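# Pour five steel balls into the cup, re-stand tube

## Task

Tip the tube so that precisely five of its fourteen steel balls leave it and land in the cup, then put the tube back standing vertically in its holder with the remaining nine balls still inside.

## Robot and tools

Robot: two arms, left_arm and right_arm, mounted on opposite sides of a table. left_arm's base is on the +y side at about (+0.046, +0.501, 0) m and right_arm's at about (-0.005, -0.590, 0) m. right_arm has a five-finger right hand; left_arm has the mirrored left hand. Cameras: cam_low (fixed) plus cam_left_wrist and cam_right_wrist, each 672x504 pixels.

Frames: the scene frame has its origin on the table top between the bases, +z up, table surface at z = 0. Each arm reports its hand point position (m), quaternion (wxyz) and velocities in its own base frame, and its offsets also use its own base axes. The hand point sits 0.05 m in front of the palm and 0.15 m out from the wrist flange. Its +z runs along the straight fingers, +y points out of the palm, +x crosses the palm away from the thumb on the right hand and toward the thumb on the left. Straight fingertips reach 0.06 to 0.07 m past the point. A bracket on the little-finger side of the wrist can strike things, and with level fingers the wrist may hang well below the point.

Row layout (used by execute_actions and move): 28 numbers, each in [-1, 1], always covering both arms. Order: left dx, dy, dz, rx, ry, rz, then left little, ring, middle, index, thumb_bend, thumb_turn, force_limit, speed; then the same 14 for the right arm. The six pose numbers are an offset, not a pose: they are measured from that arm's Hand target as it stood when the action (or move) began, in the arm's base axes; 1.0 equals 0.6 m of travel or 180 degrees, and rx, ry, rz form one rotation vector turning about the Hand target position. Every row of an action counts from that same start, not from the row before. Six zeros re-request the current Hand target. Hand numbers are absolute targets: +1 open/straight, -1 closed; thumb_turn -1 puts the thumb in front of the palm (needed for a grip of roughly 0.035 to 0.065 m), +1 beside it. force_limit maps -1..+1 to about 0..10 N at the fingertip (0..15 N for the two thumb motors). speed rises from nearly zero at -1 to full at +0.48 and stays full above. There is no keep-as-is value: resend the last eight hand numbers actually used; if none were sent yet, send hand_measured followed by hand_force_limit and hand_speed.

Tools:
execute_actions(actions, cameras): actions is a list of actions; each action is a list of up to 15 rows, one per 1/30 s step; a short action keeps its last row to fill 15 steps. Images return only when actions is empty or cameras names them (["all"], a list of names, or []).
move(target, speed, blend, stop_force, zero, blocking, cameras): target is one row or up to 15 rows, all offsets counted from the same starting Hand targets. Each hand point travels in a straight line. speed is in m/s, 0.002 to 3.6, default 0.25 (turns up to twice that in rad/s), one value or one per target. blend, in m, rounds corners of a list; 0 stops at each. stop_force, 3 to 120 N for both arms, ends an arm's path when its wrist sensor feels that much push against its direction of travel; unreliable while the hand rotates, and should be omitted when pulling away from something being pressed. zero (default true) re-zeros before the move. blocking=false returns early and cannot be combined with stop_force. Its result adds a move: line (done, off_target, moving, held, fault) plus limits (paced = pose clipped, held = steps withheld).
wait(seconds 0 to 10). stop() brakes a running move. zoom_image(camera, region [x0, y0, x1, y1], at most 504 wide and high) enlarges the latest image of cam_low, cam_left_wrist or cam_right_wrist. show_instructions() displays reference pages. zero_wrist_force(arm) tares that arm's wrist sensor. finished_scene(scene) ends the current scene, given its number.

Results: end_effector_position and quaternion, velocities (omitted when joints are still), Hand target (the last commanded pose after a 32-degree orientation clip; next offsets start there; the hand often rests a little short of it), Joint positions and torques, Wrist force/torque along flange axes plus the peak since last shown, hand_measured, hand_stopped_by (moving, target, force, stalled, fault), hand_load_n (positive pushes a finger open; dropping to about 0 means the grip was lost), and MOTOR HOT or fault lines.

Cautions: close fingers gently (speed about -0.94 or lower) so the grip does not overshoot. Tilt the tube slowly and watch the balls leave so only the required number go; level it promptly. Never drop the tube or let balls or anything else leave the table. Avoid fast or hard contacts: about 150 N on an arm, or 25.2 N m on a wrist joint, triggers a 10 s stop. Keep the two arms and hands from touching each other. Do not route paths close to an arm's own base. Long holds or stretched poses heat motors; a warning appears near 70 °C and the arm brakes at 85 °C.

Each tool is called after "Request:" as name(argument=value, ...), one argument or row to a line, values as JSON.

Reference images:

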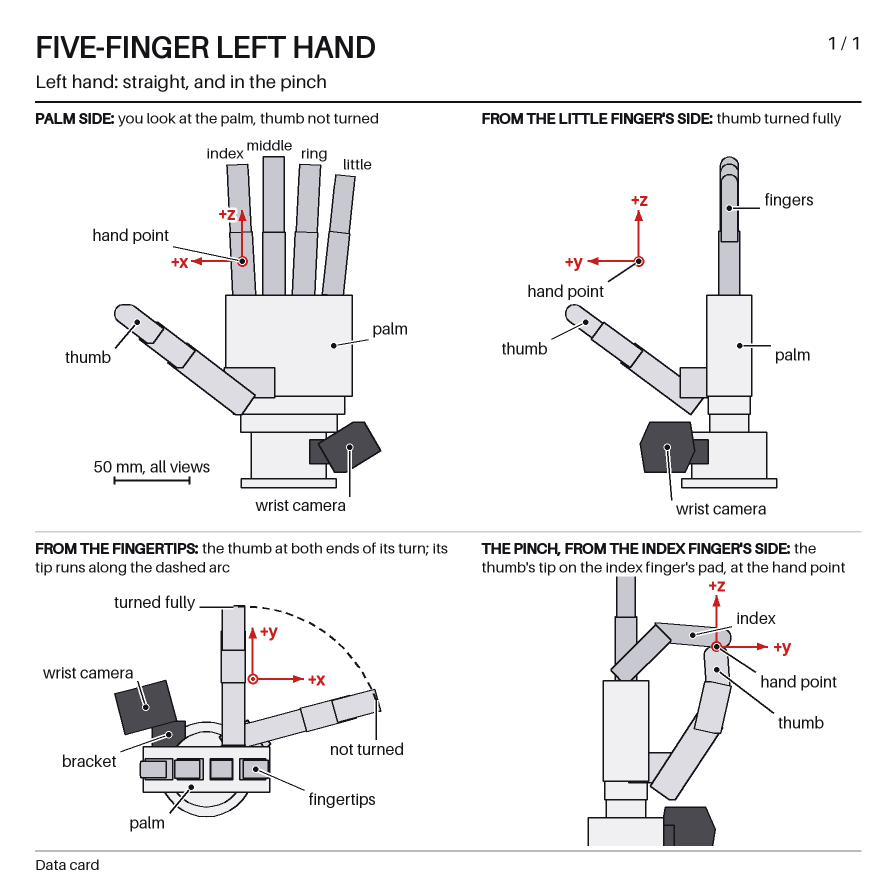

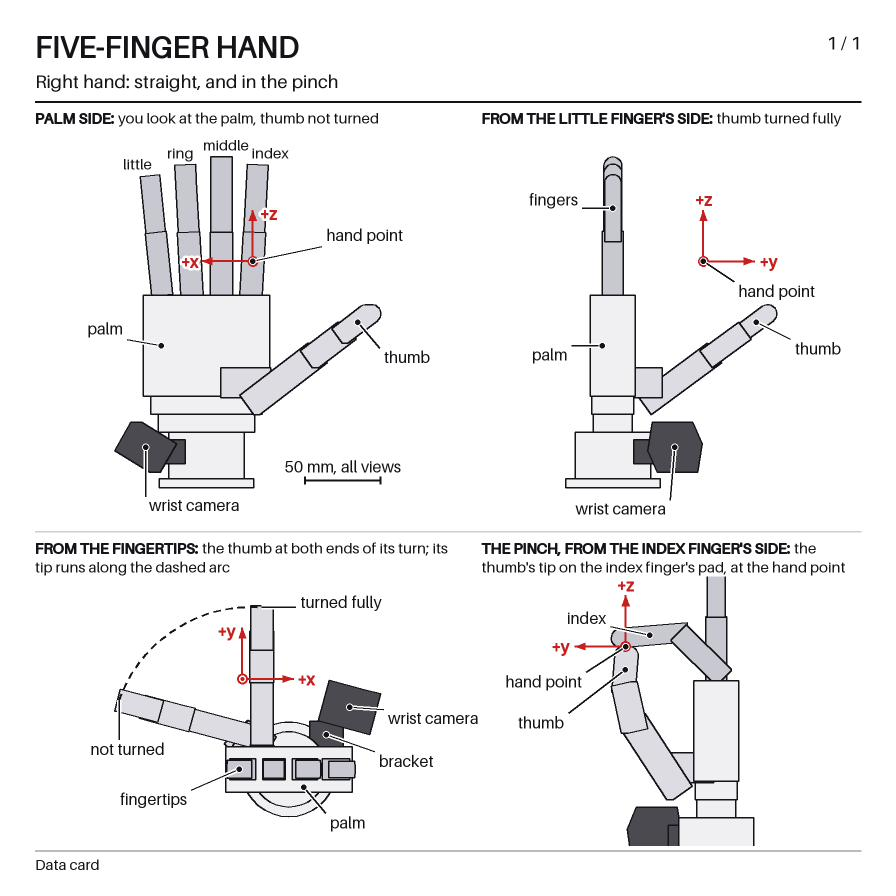

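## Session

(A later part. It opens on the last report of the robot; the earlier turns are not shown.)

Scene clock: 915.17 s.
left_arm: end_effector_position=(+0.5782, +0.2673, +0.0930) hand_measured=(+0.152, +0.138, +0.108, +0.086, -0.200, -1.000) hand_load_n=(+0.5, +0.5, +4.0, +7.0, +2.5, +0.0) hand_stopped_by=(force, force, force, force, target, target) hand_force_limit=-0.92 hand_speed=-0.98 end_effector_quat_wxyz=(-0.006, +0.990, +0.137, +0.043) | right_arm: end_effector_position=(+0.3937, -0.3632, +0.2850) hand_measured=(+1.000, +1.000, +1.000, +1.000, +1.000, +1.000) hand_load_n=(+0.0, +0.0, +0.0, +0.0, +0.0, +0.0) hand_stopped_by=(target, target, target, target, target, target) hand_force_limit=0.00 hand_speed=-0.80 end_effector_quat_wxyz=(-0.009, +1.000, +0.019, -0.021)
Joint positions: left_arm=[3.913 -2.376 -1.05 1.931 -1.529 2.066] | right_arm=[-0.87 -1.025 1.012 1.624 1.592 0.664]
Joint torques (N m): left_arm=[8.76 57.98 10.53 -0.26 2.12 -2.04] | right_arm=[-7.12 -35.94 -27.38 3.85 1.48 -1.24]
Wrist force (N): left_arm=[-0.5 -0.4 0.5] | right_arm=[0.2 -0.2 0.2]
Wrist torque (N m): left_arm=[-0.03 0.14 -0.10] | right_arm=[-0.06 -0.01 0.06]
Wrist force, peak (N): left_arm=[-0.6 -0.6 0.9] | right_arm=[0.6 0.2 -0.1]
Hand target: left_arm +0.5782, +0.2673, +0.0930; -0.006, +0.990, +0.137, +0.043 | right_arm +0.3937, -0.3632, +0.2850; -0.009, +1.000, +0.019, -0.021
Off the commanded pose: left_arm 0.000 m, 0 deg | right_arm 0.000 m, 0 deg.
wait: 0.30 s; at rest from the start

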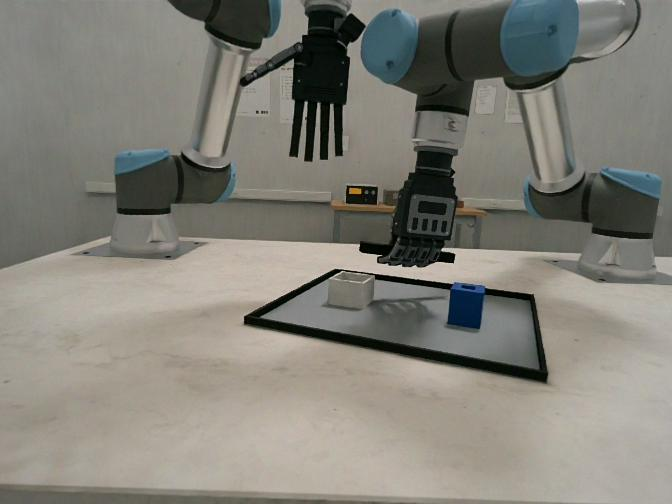

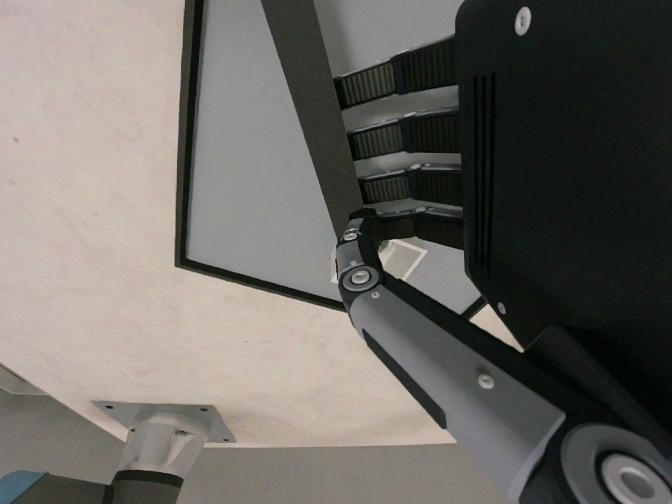

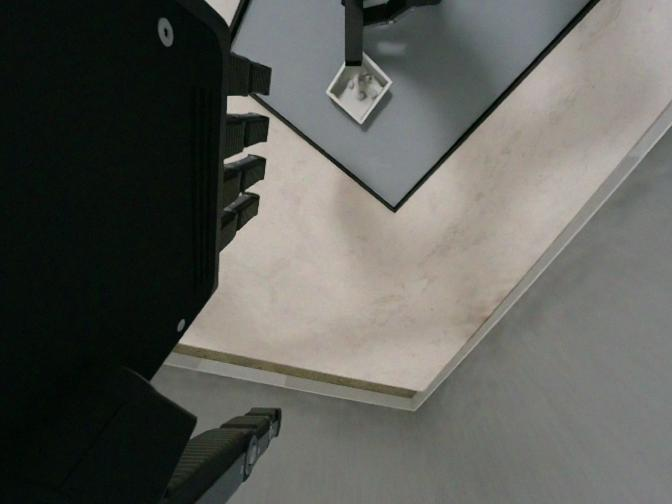

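Request:
move(
  target=[
    [-0.1093,0.0193,0.1783,0.0602,-0.2139,0,0.1,0.1,-0.25,-0.2,-0.2,-1,-0.92,-0.985,0,0,0,0,0,0,1,1,1,1,1,1,0,-0.8],
    [-0.1748,0.0470,0.245,0.1280,-0.4545,0,0.1,0.1,-0.25,-0.2,-0.2,-1,-0.92,-0.985,0,0,0,0,0,0,1,1,1,1,1,1,0,-0.8],
  ],
  speed=0.2,
  blend=0.03,
  cameras=["cam_left_wrist", "cam_low", "cam_right_wrist"],
)

Request:
zoom_image(
  camera="cam_right_wrist",
  region=[330, 60, 390, 120],
)

Request:
zoom_image(
  camera="cam_low",
  region=[400, 120, 560, 280],
)

Scene clock: 929.70 s.
left_arm: end_effector_position=(+0.4733, +0.2955, +0.2400) hand_measured=(+0.152, +0.138, +0.108, +0.086, -0.200, -1.000) hand_load_n=(+0.5, +0.5, +4.0, +6.5, +2.0, +0.5) hand_stopped_by=(force, force, force, force, target, target) hand_force_limit=-0.92 hand_speed=-0.98 end_effector_quat_wxyz=(-0.097, +0.701, +0.097, +0.700) | right_arm: end_effector_position=(+0.3937, -0.3632, +0.2850) hand_measured=(+1.000, +1.000, +1.000, +1.000, +1.000, +1.000) hand_load_n=(+0.0, +0.0, +0.0, +0.0, +0.0, +0.0) hand_stopped_by=(target, target, target, target, target, target) hand_force_limit=0.00 hand_speed=-0.80 end_effector_quat_wxyz=(-0.009, +1.000, +0.019, -0.021)
Joint positions: left_arm=[4.446 -1.696 -2.224 3.919 -0.541 1.571] | right_arm=[-0.87 -1.025 1.012 1.624 1.592 0.664]
Joint torques (N m): left_arm=[-9.51 12.89 8.07 2.79 -2.79 -2.08] | right_arm=[-6.06 -35.44 -27.78 4.04 1.41 -0.09]
Wrist force (N): left_arm=[-1.7 0.0 0.3] | right_arm=[0.3 0.2 0.0]
Wrist torque (N m): left_arm=[0.03 0.23 0.05] | right_arm=[0.01 -0.01 0.07]
Wrist force, peak (N): left_arm=[-1.9 0.0 0.2] | right_arm=[0.6 0.4 0.2]
Hand target: left_arm +0.4733, +0.2955, +0.2400; -0.097, +0.700, +0.097, +0.700 | right_arm +0.3937, -0.3632, +0.2850; -0.009, +1.000, +0.019, -0.021
Off the commanded pose: left_arm 0.000 m, 0 deg | right_arm 0.000 m, 0 deg.
move: done

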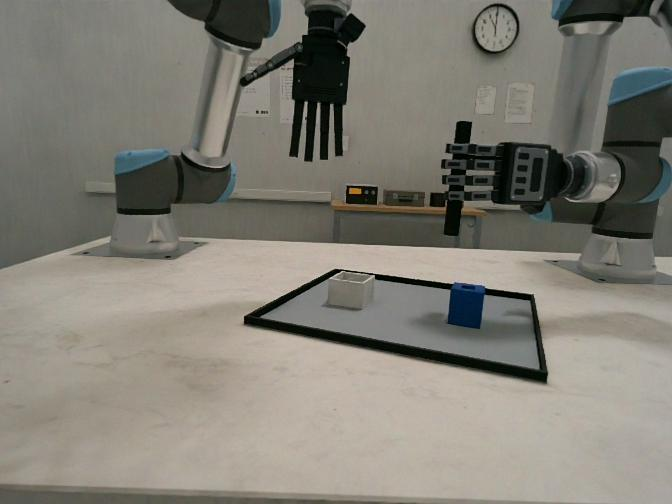

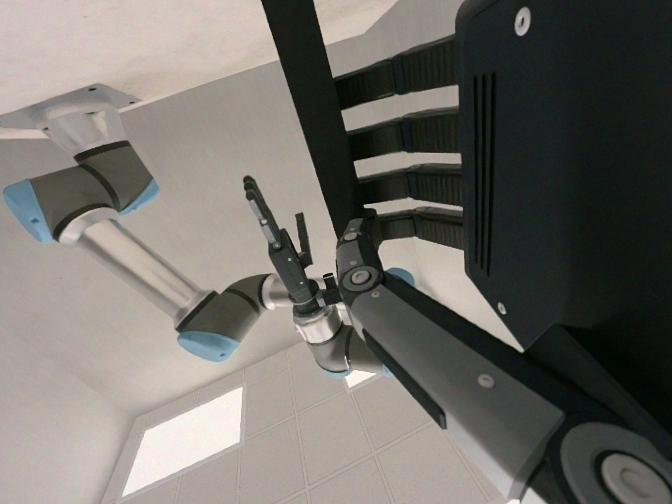

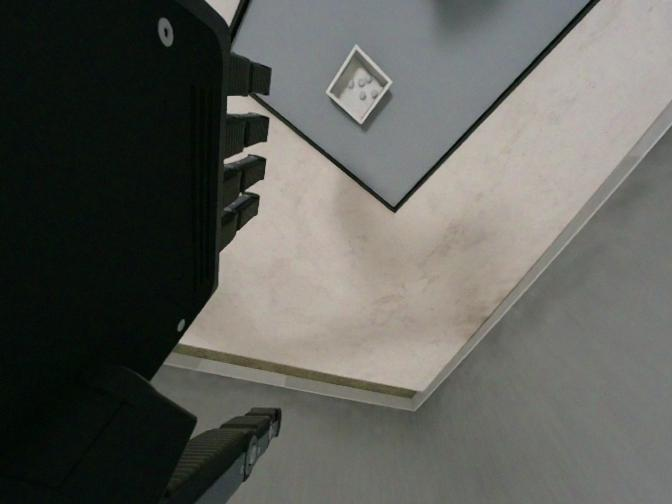

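Scaled by 8.400 from the camera's 672x504 image, which has a finer 960x720 frame.

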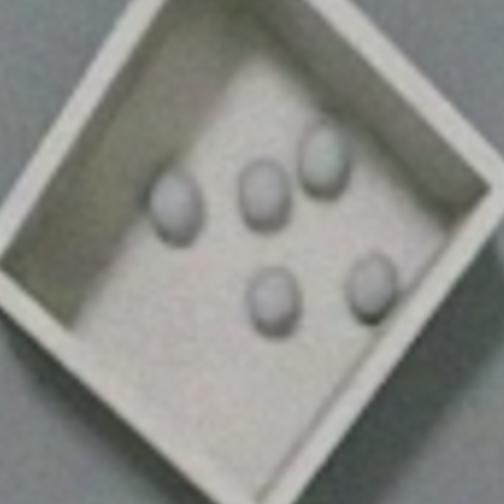

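Scaled by 3.150 from the camera's 672x504 image, which has a finer 960x720 frame.

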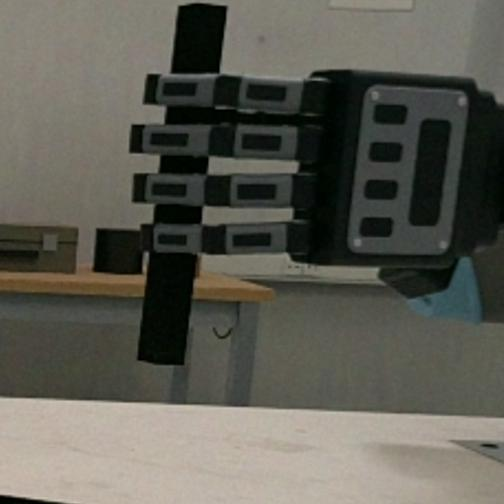

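Request:
move(
  target=[0.0052,0.1032,-0.0333,0,0,0.2833,0.1,0.1,-0.25,-0.2,-0.2,-1,-0.92,-0.985,0,0,0,0,0,0,1,1,1,1,1,1,0,-0.8],
  speed=0.2,
  cameras=["cam_left_wrist", "cam_low", "cam_right_wrist"],
)

Request:
zoom_image(
  camera="cam_left_wrist",
  region=[200, 0, 520, 320],
)

Request:
zoom_image(
  camera="cam_low",
  region=[400, 120, 600, 340],
)

Scene clock: 939.43 s.
left_arm: end_effector_position=(+0.4764, +0.3574, +0.2200) hand_measured=(+0.152, +0.138, +0.108, +0.086, -0.200, -1.000) hand_load_n=(+0.5, +0.0, +4.0, +6.5, +2.0, +0.5) hand_stopped_by=(force, force, force, force, target, target) hand_force_limit=-0.92 hand_speed=-0.98 end_effector_quat_wxyz=(-0.389, +0.591, +0.389, +0.591) | right_arm: end_effector_position=(+0.3937, -0.3632, +0.2850) hand_measured=(+1.000, +1.000, +1.000, +1.000, +1.000, +1.000) hand_load_n=(+0.0, +0.0, +0.0, +0.0, +0.0, +0.0) hand_stopped_by=(target, target, target, target, target, target) hand_force_limit=0.00 hand_speed=-0.80 end_effector_quat_wxyz=(-0.009, +1.000, +0.019, -0.021)
Joint positions: left_arm=[3.964 -1.735 -2.25 3.985 -1.912 1.571] | right_arm=[-0.87 -1.025 1.012 1.624 1.592 0.664]
Joint torques (N m): left_arm=[-9.74 14.98 23.02 -0.32 -2.54 -1.89] | right_arm=[-5.77 -35.38 -27.16 3.85 1.31 1.19]
Wrist force (N): left_arm=[-1.7 -0.2 0.4] | right_arm=[0.1 0.4 0.0]
Wrist torque (N m): left_arm=[-0.01 0.25 0.04] | right_arm=[0.04 0.02 0.07]
Wrist force, peak (N): left_arm=[-2.1 0.0 0.1] | right_arm=[0.5 0.2 0.3]
Hand target: left_arm +0.4764, +0.3574, +0.2200; -0.389, +0.591, +0.389, +0.591 | right_arm +0.3937, -0.3632, +0.2850; -0.009, +1.000, +0.019, -0.021
Off the commanded pose: left_arm 0.000 m, 0 deg | right_arm 0.000 m, 0 deg.
move: done

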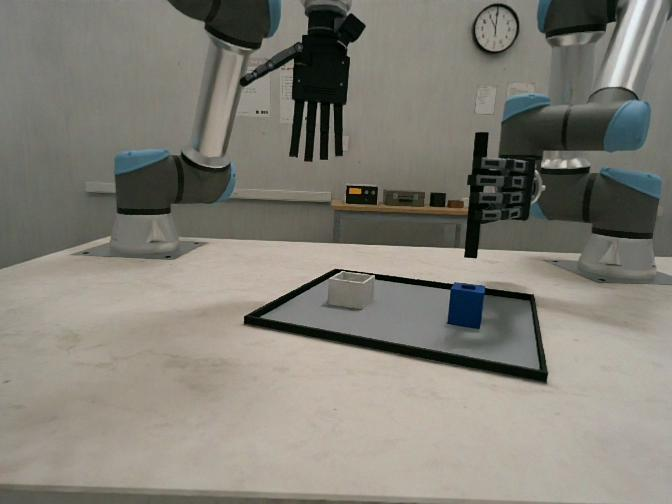

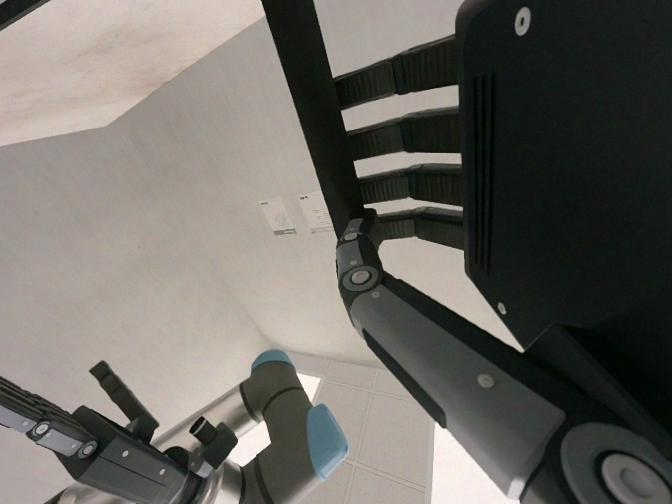

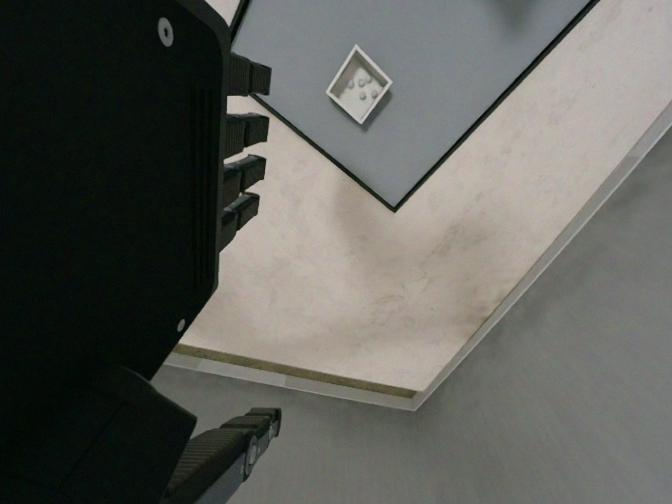

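Scaled by 1.575 from the camera's 672x504 image, which has a finer 960x720 frame.

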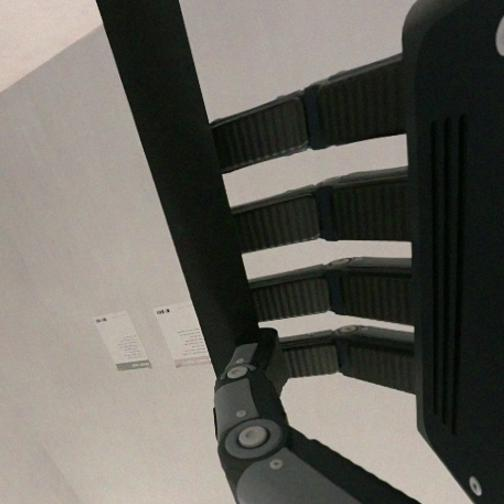

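Scaled by 2.291 from the camera's 672x504 image, which has a finer 960x720 frame.

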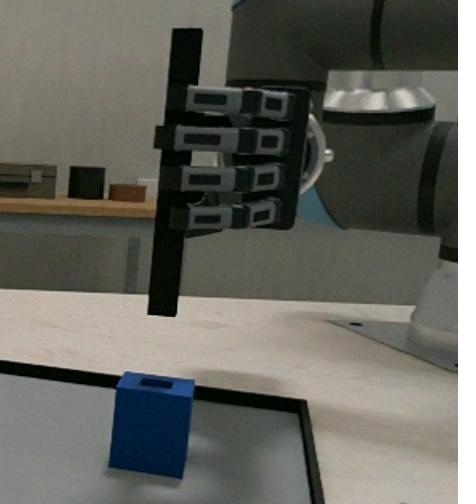

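Request:
move(
  target=[0,0,-0.1400,0,0,0,0.1,0.1,-0.25,-0.2,-0.2,-1,-0.92,-0.985,0,0,0,0,0,0,1,1,1,1,1,1,0,-0.8],
  speed=0.04,
  stop_force=5,
  cameras=["cam_left_wrist", "cam_low", "cam_right_wrist"],
)

Request:
zoom_image(
  camera="cam_left_wrist",
  region=[200, 0, 520, 320],
)

Request:
zoom_image(
  camera="cam_low",
  region=[400, 180, 600, 340],
)

Scene clock: 946.53 s.
left_arm: end_effector_position=(+0.4764, +0.3574, +0.1360) hand_measured=(+0.152, +0.138, +0.108, +0.086, -0.200, -1.000) hand_load_n=(+1.5, +0.5, +4.5, +6.0, +3.0, +0.0) hand_stopped_by=(force, force, force, force, target, target) hand_force_limit=-0.92 hand_speed=-0.98 end_effector_quat_wxyz=(-0.389, +0.591, +0.389, +0.591) | right_arm: end_effector_position=(+0.3937, -0.3632, +0.2850) hand_measured=(+1.000, +1.000, +1.000, +1.000, +1.000, +1.000) hand_load_n=(+0.0, +0.0, +0.0, +0.0, +0.0, +0.0) hand_stopped_by=(target, target, target, target, target, target) hand_force_limit=0.00 hand_speed=-0.80 end_effector_quat_wxyz=(-0.009, +1.000, +0.019, -0.021)
Joint positions: left_arm=[3.964 -1.951 -2.306 4.257 -1.913 1.571] | right_arm=[-0.87 -1.025 1.012 1.624 1.592 0.664]
Joint torques (N m): left_arm=[-9.26 18.39 1.86 3.27 -1.53 1.61] | right_arm=[-4.31 -36 -25.75 3.79 1.35 1.57]
Wrist force (N): left_arm=[-1.6 -1.3 1.0] | right_arm=[0.3 -0.2 0.1]
Wrist torque (N m): left_arm=[0.06 0.37 0.11] | right_arm=[-0.06 -0.02 0.06]
Wrist force, peak (N): left_arm=[-1.8 -1.6 1.3] | right_arm=[0.5 0.0 0.3]
Hand target: left_arm +0.4764, +0.3574, +0.1360; -0.389, +0.591, +0.389, +0.591 | right_arm +0.3937, -0.3632, +0.2850; -0.009, +1.000, +0.019, -0.021
Off the commanded pose: left_arm 0.000 m, 0 deg | right_arm 0.000 m, 0 deg.
move: done

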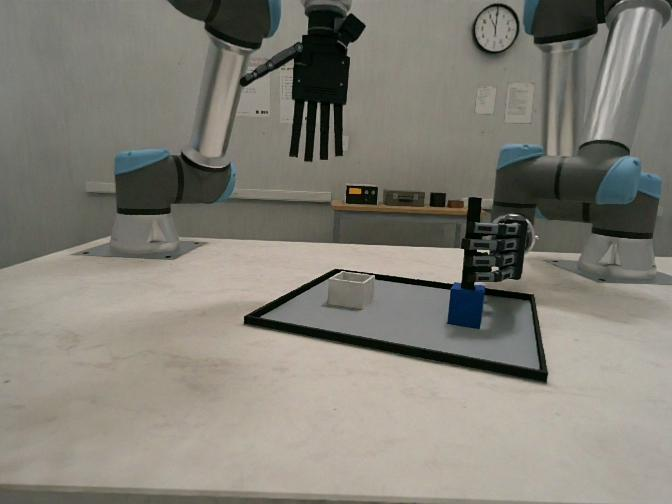

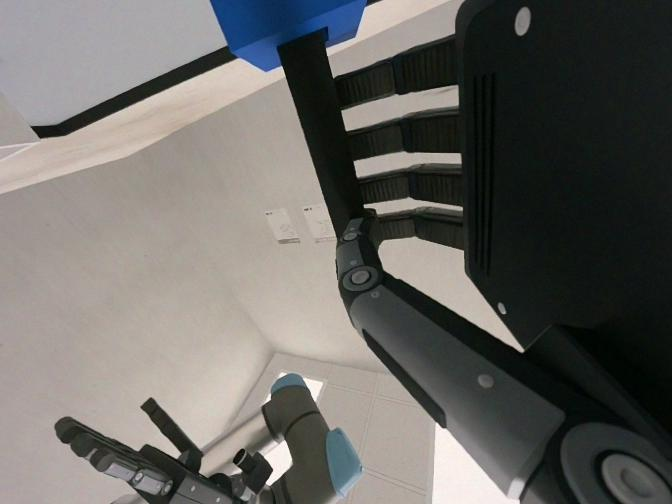

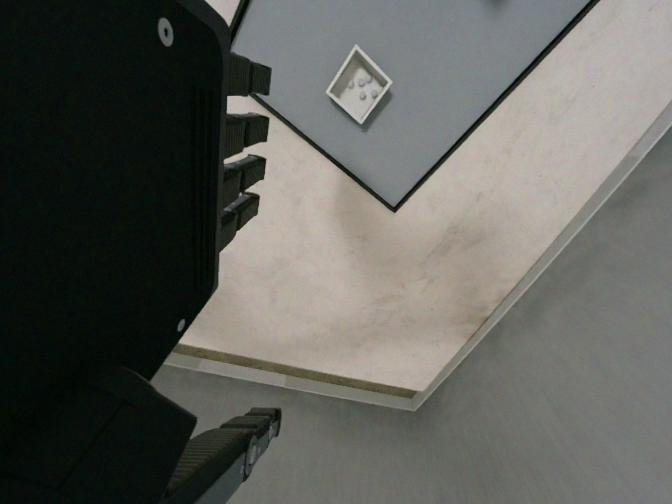

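Scaled by 1.575 from the camera's 672x504 image, which has a finer 960x720 frame.

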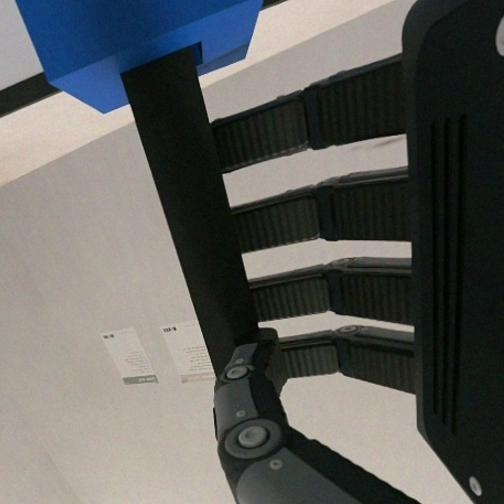

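Scaled by 2.520 from the camera's 672x504 image, which has a finer 960x720 frame.

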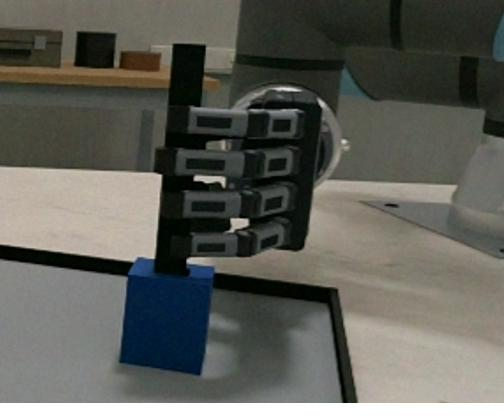

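Request:
move(
  target=[0,0,-0.0142,0,0,0,0.1,0.1,-0.25,-0.2,-0.2,-1,-0.92,-0.985,0,0,0,0,0,0,1,1,1,1,1,1,0,-0.8],
  speed=0.015,
  stop_force=4,
  cameras=["cam_left_wrist"],
)

Request:
zoom_image(
  camera="cam_left_wrist",
  region=[200, 0, 520, 320],
)

Scene clock: 951.00 s.
left_arm: end_effector_position=(+0.4764, +0.3574, +0.1278) hand_measured=(+0.152, +0.138, +0.108, +0.086, -0.200, -1.000) hand_load_n=(+3.0, +2.0, +5.0, +6.0, +3.5, +0.0) hand_stopped_by=(force, force, force, force, target, target) hand_force_limit=-0.92 hand_speed=-0.98 end_effector_quat_wxyz=(-0.389, +0.591, +0.389, +0.590) | right_arm: end_effector_position=(+0.3937, -0.3632, +0.2850) hand_measured=(+1.000, +1.000, +1.000, +1.000, +1.000, +1.000) hand_load_n=(+0.0, +0.0, +0.0, +0.0, +0.0, +0.0) hand_stopped_by=(target, target, target, target, target, target) hand_force_limit=0.00 hand_speed=-0.80 end_effector_quat_wxyz=(-0.009, +1.000, +0.019, -0.021)
Joint positions: left_arm=[3.964 -1.974 -2.309 4.283 -1.913 1.571] | right_arm=[-0.87 -1.025 1.012 1.624 1.592 0.664]
Joint torques (N m): left_arm=[-10.48 33.27 6.57 -1.73 2.28 0.81] | right_arm=[-3.65 -34.93 -27.19 4.04 1.4 1.73]
Wrist force (N): left_arm=[4.4 -2.8 3.5] | right_arm=[-0.1 0.1 0.0]
Wrist torque (N m): left_arm=[-0.04 0.57 0.24] | right_arm=[0.00 0.03 0.06]
Wrist force, peak (N): left_arm=[5.6 -3.3 2.9] | right_arm=[0.3 -0.1 0.4]
Hand target: left_arm +0.4764, +0.3574, +0.1278; -0.389, +0.591, +0.389, +0.590 | right_arm +0.3937, -0.3632, +0.2850; -0.009, +1.000, +0.019, -0.021
Off the commanded pose: left_arm 0.000 m, 0 deg | right_arm 0.000 m, 0 deg.
move: contact (left_arm)
Images, in order (width x height): cam_left_wrist 672x504.

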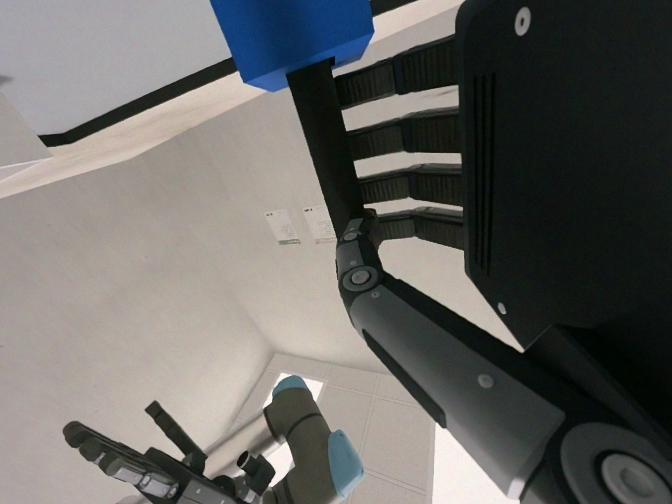

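Scaled by 1.575 from the camera's 672x504 image, which has a finer 960x720 frame.

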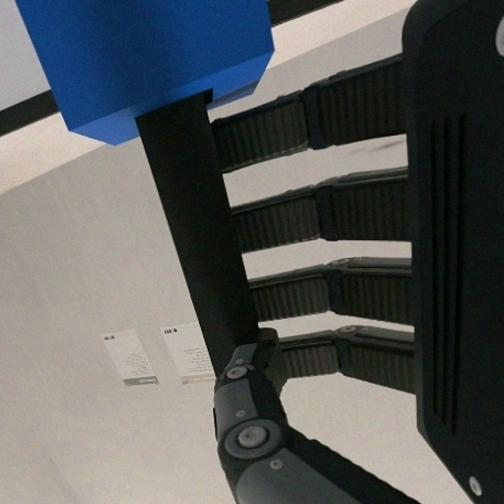

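Request:
move(
  target=[
    [0,0,0,0,0,0,0.35,0.35,0.15,0.15,-0.2,-1,-0.92,-0.9,0,0,0,0,0,0,1,1,1,1,1,1,0,-0.8],
    [0,0,0,0,0,0,0.6,0.6,0.6,0.6,0.3,-1,-0.9,-0.6,0,0,0,0,0,0,1,1,1,1,1,1,0,-0.8],
  ],
  speed=0.05,
  cameras=["cam_left_wrist", "cam_low"],
)

Request:
zoom_image(
  camera="cam_left_wrist",
  region=[200, 0, 520, 320],
)

Request:
zoom_image(
  camera="cam_low",
  region=[400, 180, 600, 340],
)

Scene clock: 958.13 s.
left_arm: end_effector_position=(+0.4764, +0.3574, +0.1278) hand_measured=(+0.600, +0.600, +0.600, +0.600, +0.300, -1.000) hand_load_n=(+0.0, +0.0, +0.0, +0.0, +0.0, +0.0) hand_stopped_by=(target, target, target, target, target, target) hand_force_limit=-0.90 hand_speed=-0.60 end_effector_quat_wxyz=(-0.389, +0.591, +0.389, +0.590) | right_arm: end_effector_position=(+0.3937, -0.3632, +0.2850) hand_measured=(+1.000, +1.000, +1.000, +1.000, +1.000, +1.000) hand_load_n=(+0.0, +0.0, +0.0, +0.0, +0.0, -0.5) hand_stopped_by=(target, target, target, target, target, target) hand_force_limit=0.00 hand_speed=-0.80 end_effector_quat_wxyz=(-0.009, +1.000, +0.019, -0.021)
Joint positions: left_arm=[3.964 -1.974 -2.309 4.283 -1.913 1.571] | right_arm=[-0.87 -1.025 1.012 1.624 1.592 0.664]
Joint torques (N m): left_arm=[-7.34 32.91 9.8 2.53 -1.53 0.87] | right_arm=[-1.68 -34.82 -27.09 4.04 1.29 1.77]
Wrist force (N): left_arm=[-1.1 -0.3 0.3] | right_arm=[0.0 0.1 -0.1]
Wrist torque (N m): left_arm=[0.00 0.28 0.03] | right_arm=[0.00 0.02 0.05]
Wrist force, peak (N): left_arm=[4.5 -2.9 3.7] | right_arm=[0.7 0.0 0.5]
Hand target: left_arm +0.4764, +0.3574, +0.1278; -0.389, +0.591, +0.389, +0.590 | right_arm +0.3937, -0.3632, +0.2850; -0.009, +1.000, +0.019, -0.021
Off the commanded pose: left_arm 0.000 m, 0 deg | right_arm 0.000 m, 0 deg.
move: done
Images, in order (width x height): cam_low 672x504, cam_left_wrist 672x504.

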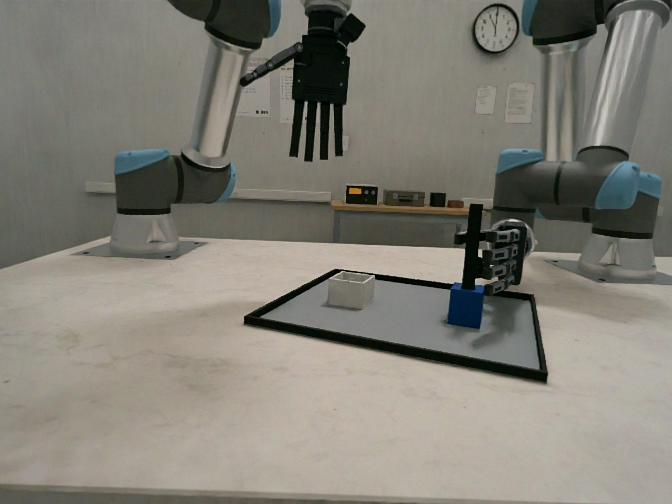

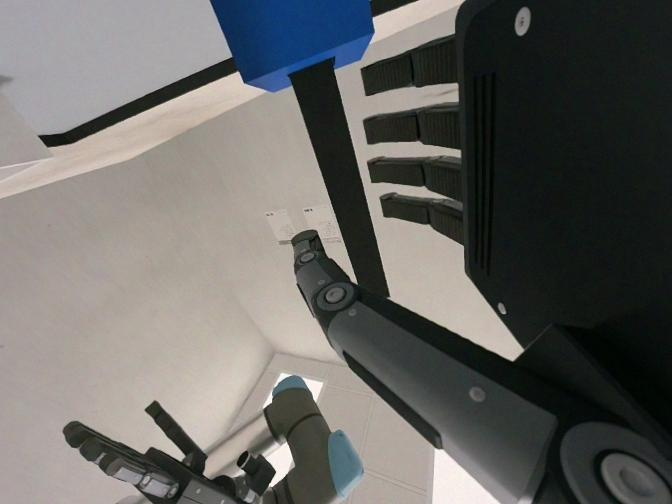

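Scaled by 1.575 from the camera's 672x504 image, which has a finer 960x720 frame.

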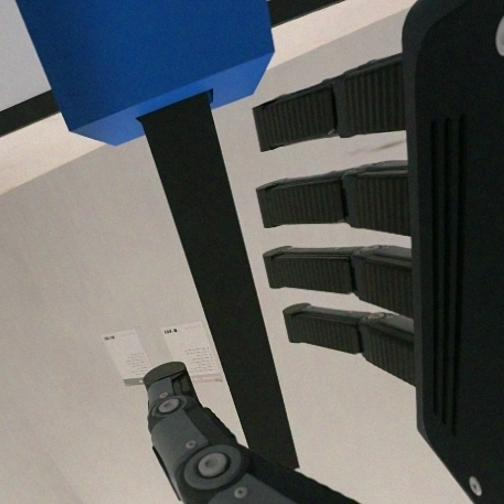

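Scaled by 2.520 from the camera's 672x504 image, which has a finer 960x720 frame.

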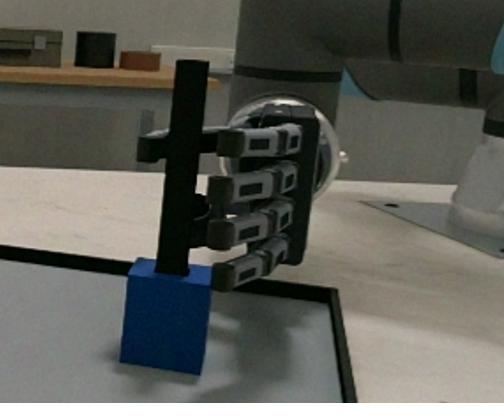

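Request:
move(
  target=[
    [0,0,0,0,0,0,1,1,1,1,0.6,-1,-0.9,-0.4,0,0,0,0,0,0,1,1,1,1,1,1,0,-0.8],
    [-0.05,-0.115,0,0,0,0,1,1,1,1,0.6,-1,-0.9,-0.4,0,0,0,0,0,0,1,1,1,1,1,1,0,-0.8],
    [-0.055,-0.125,0.12,0,0,0,1,1,1,1,0.6,-1,-0.9,-0.4,0,0,0,0,0,0,1,1,1,1,1,1,0,-0.8],
  ],
  speed=0.12,
  cameras=["cam_left_wrist", "cam_low", "cam_right_wrist"],
)

Request:
zoom_image(
  camera="cam_right_wrist",
  region=[330, 60, 390, 120],
)

Request:
zoom_image(
  camera="cam_low",
  region=[400, 180, 600, 340],
)

Scene clock: 966.07 s.
left_arm: end_effector_position=(+0.4434, +0.2824, +0.1998) hand_measured=(+1.000, +1.000, +1.000, +1.000, +0.600, -1.000) hand_load_n=(+0.0, +0.0, +0.0, +0.0, +0.0, +0.0) hand_stopped_by=(target, target, target, target, target, target) hand_force_limit=-0.90 hand_speed=-0.40 end_effector_quat_wxyz=(-0.389, +0.591, +0.389, +0.590) | right_arm: end_effector_position=(+0.3937, -0.3632, +0.2850) hand_measured=(+1.000, +1.000, +1.000, +1.000, +1.000, +1.000) hand_load_n=(+0.0, -0.5, +0.0, +0.0, +0.0, +0.0) hand_stopped_by=(target, target, target, target, target, target) hand_force_limit=0.00 hand_speed=-0.80 end_effector_quat_wxyz=(-0.009, +1.000, +0.019, -0.021)
Joint positions: left_arm=[3.861 -1.658 -2.425 4.084 -2.016 1.571] | right_arm=[-0.87 -1.025 1.012 1.624 1.592 0.664]
Joint torques (N m): left_arm=[-9.83 26.05 19.4 -0.45 -2.66 -1.86] | right_arm=[-0.04 -36.54 -26.24 3.94 1.16 1.79]
Wrist force (N): left_arm=[-1.0 -0.1 0.3] | right_arm=[0.3 -0.1 0.1]
Wrist torque (N m): left_arm=[0.01 0.23 0.02] | right_arm=[-0.04 -0.02 0.06]
Wrist force, peak (N): left_arm=[-1.9 -0.2 0.5] | right_arm=[0.4 0.2 0.5]
Hand target: left_arm +0.4434, +0.2824, +0.1998; -0.389, +0.591, +0.389, +0.590 | right_arm +0.3937, -0.3632, +0.2850; -0.009, +1.000, +0.019, -0.021
Off the commanded pose: left_arm 0.000 m, 0 deg | right_arm 0.000 m, 0 deg.
move: done

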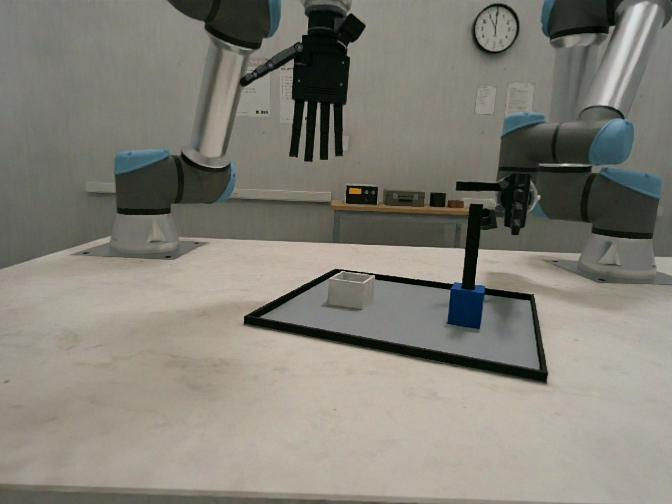

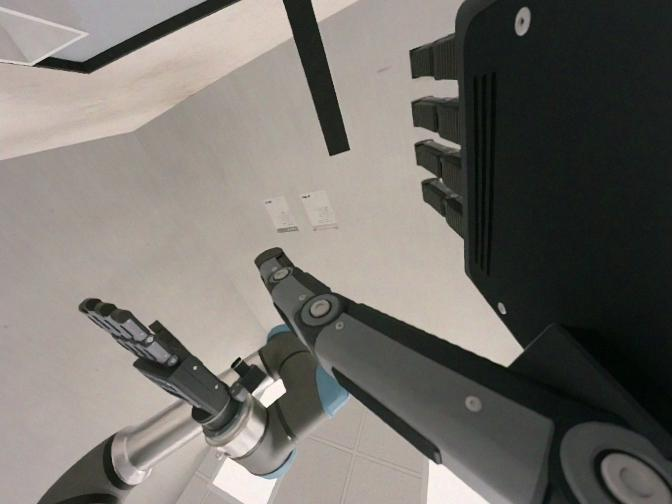

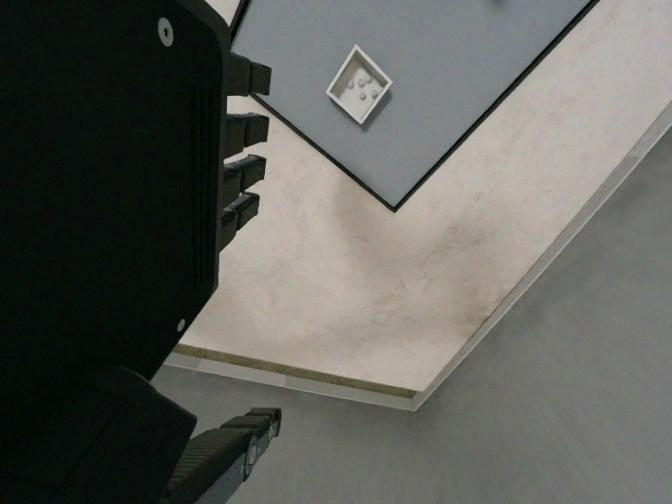

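Scaled by 8.400 from the camera's 672x504 image, which has a finer 960x720 frame.

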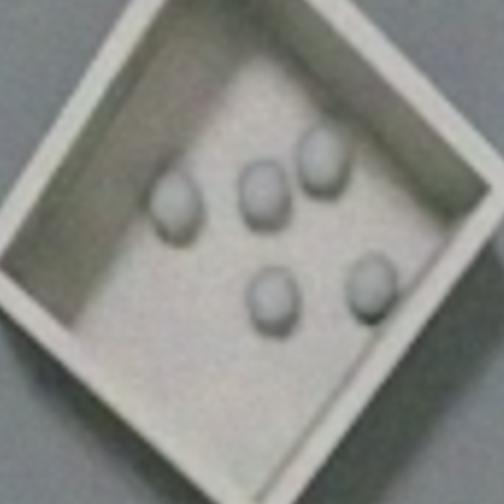

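Scaled by 2.520 from the camera's 672x504 image, which has a finer 960x720 frame.

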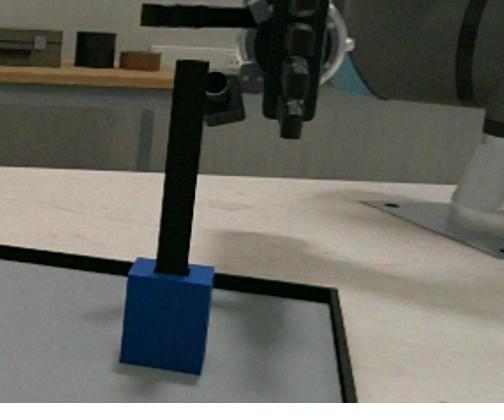

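Request:
finished_scene(
  scene=1,
)

The scene is finished: the task was done.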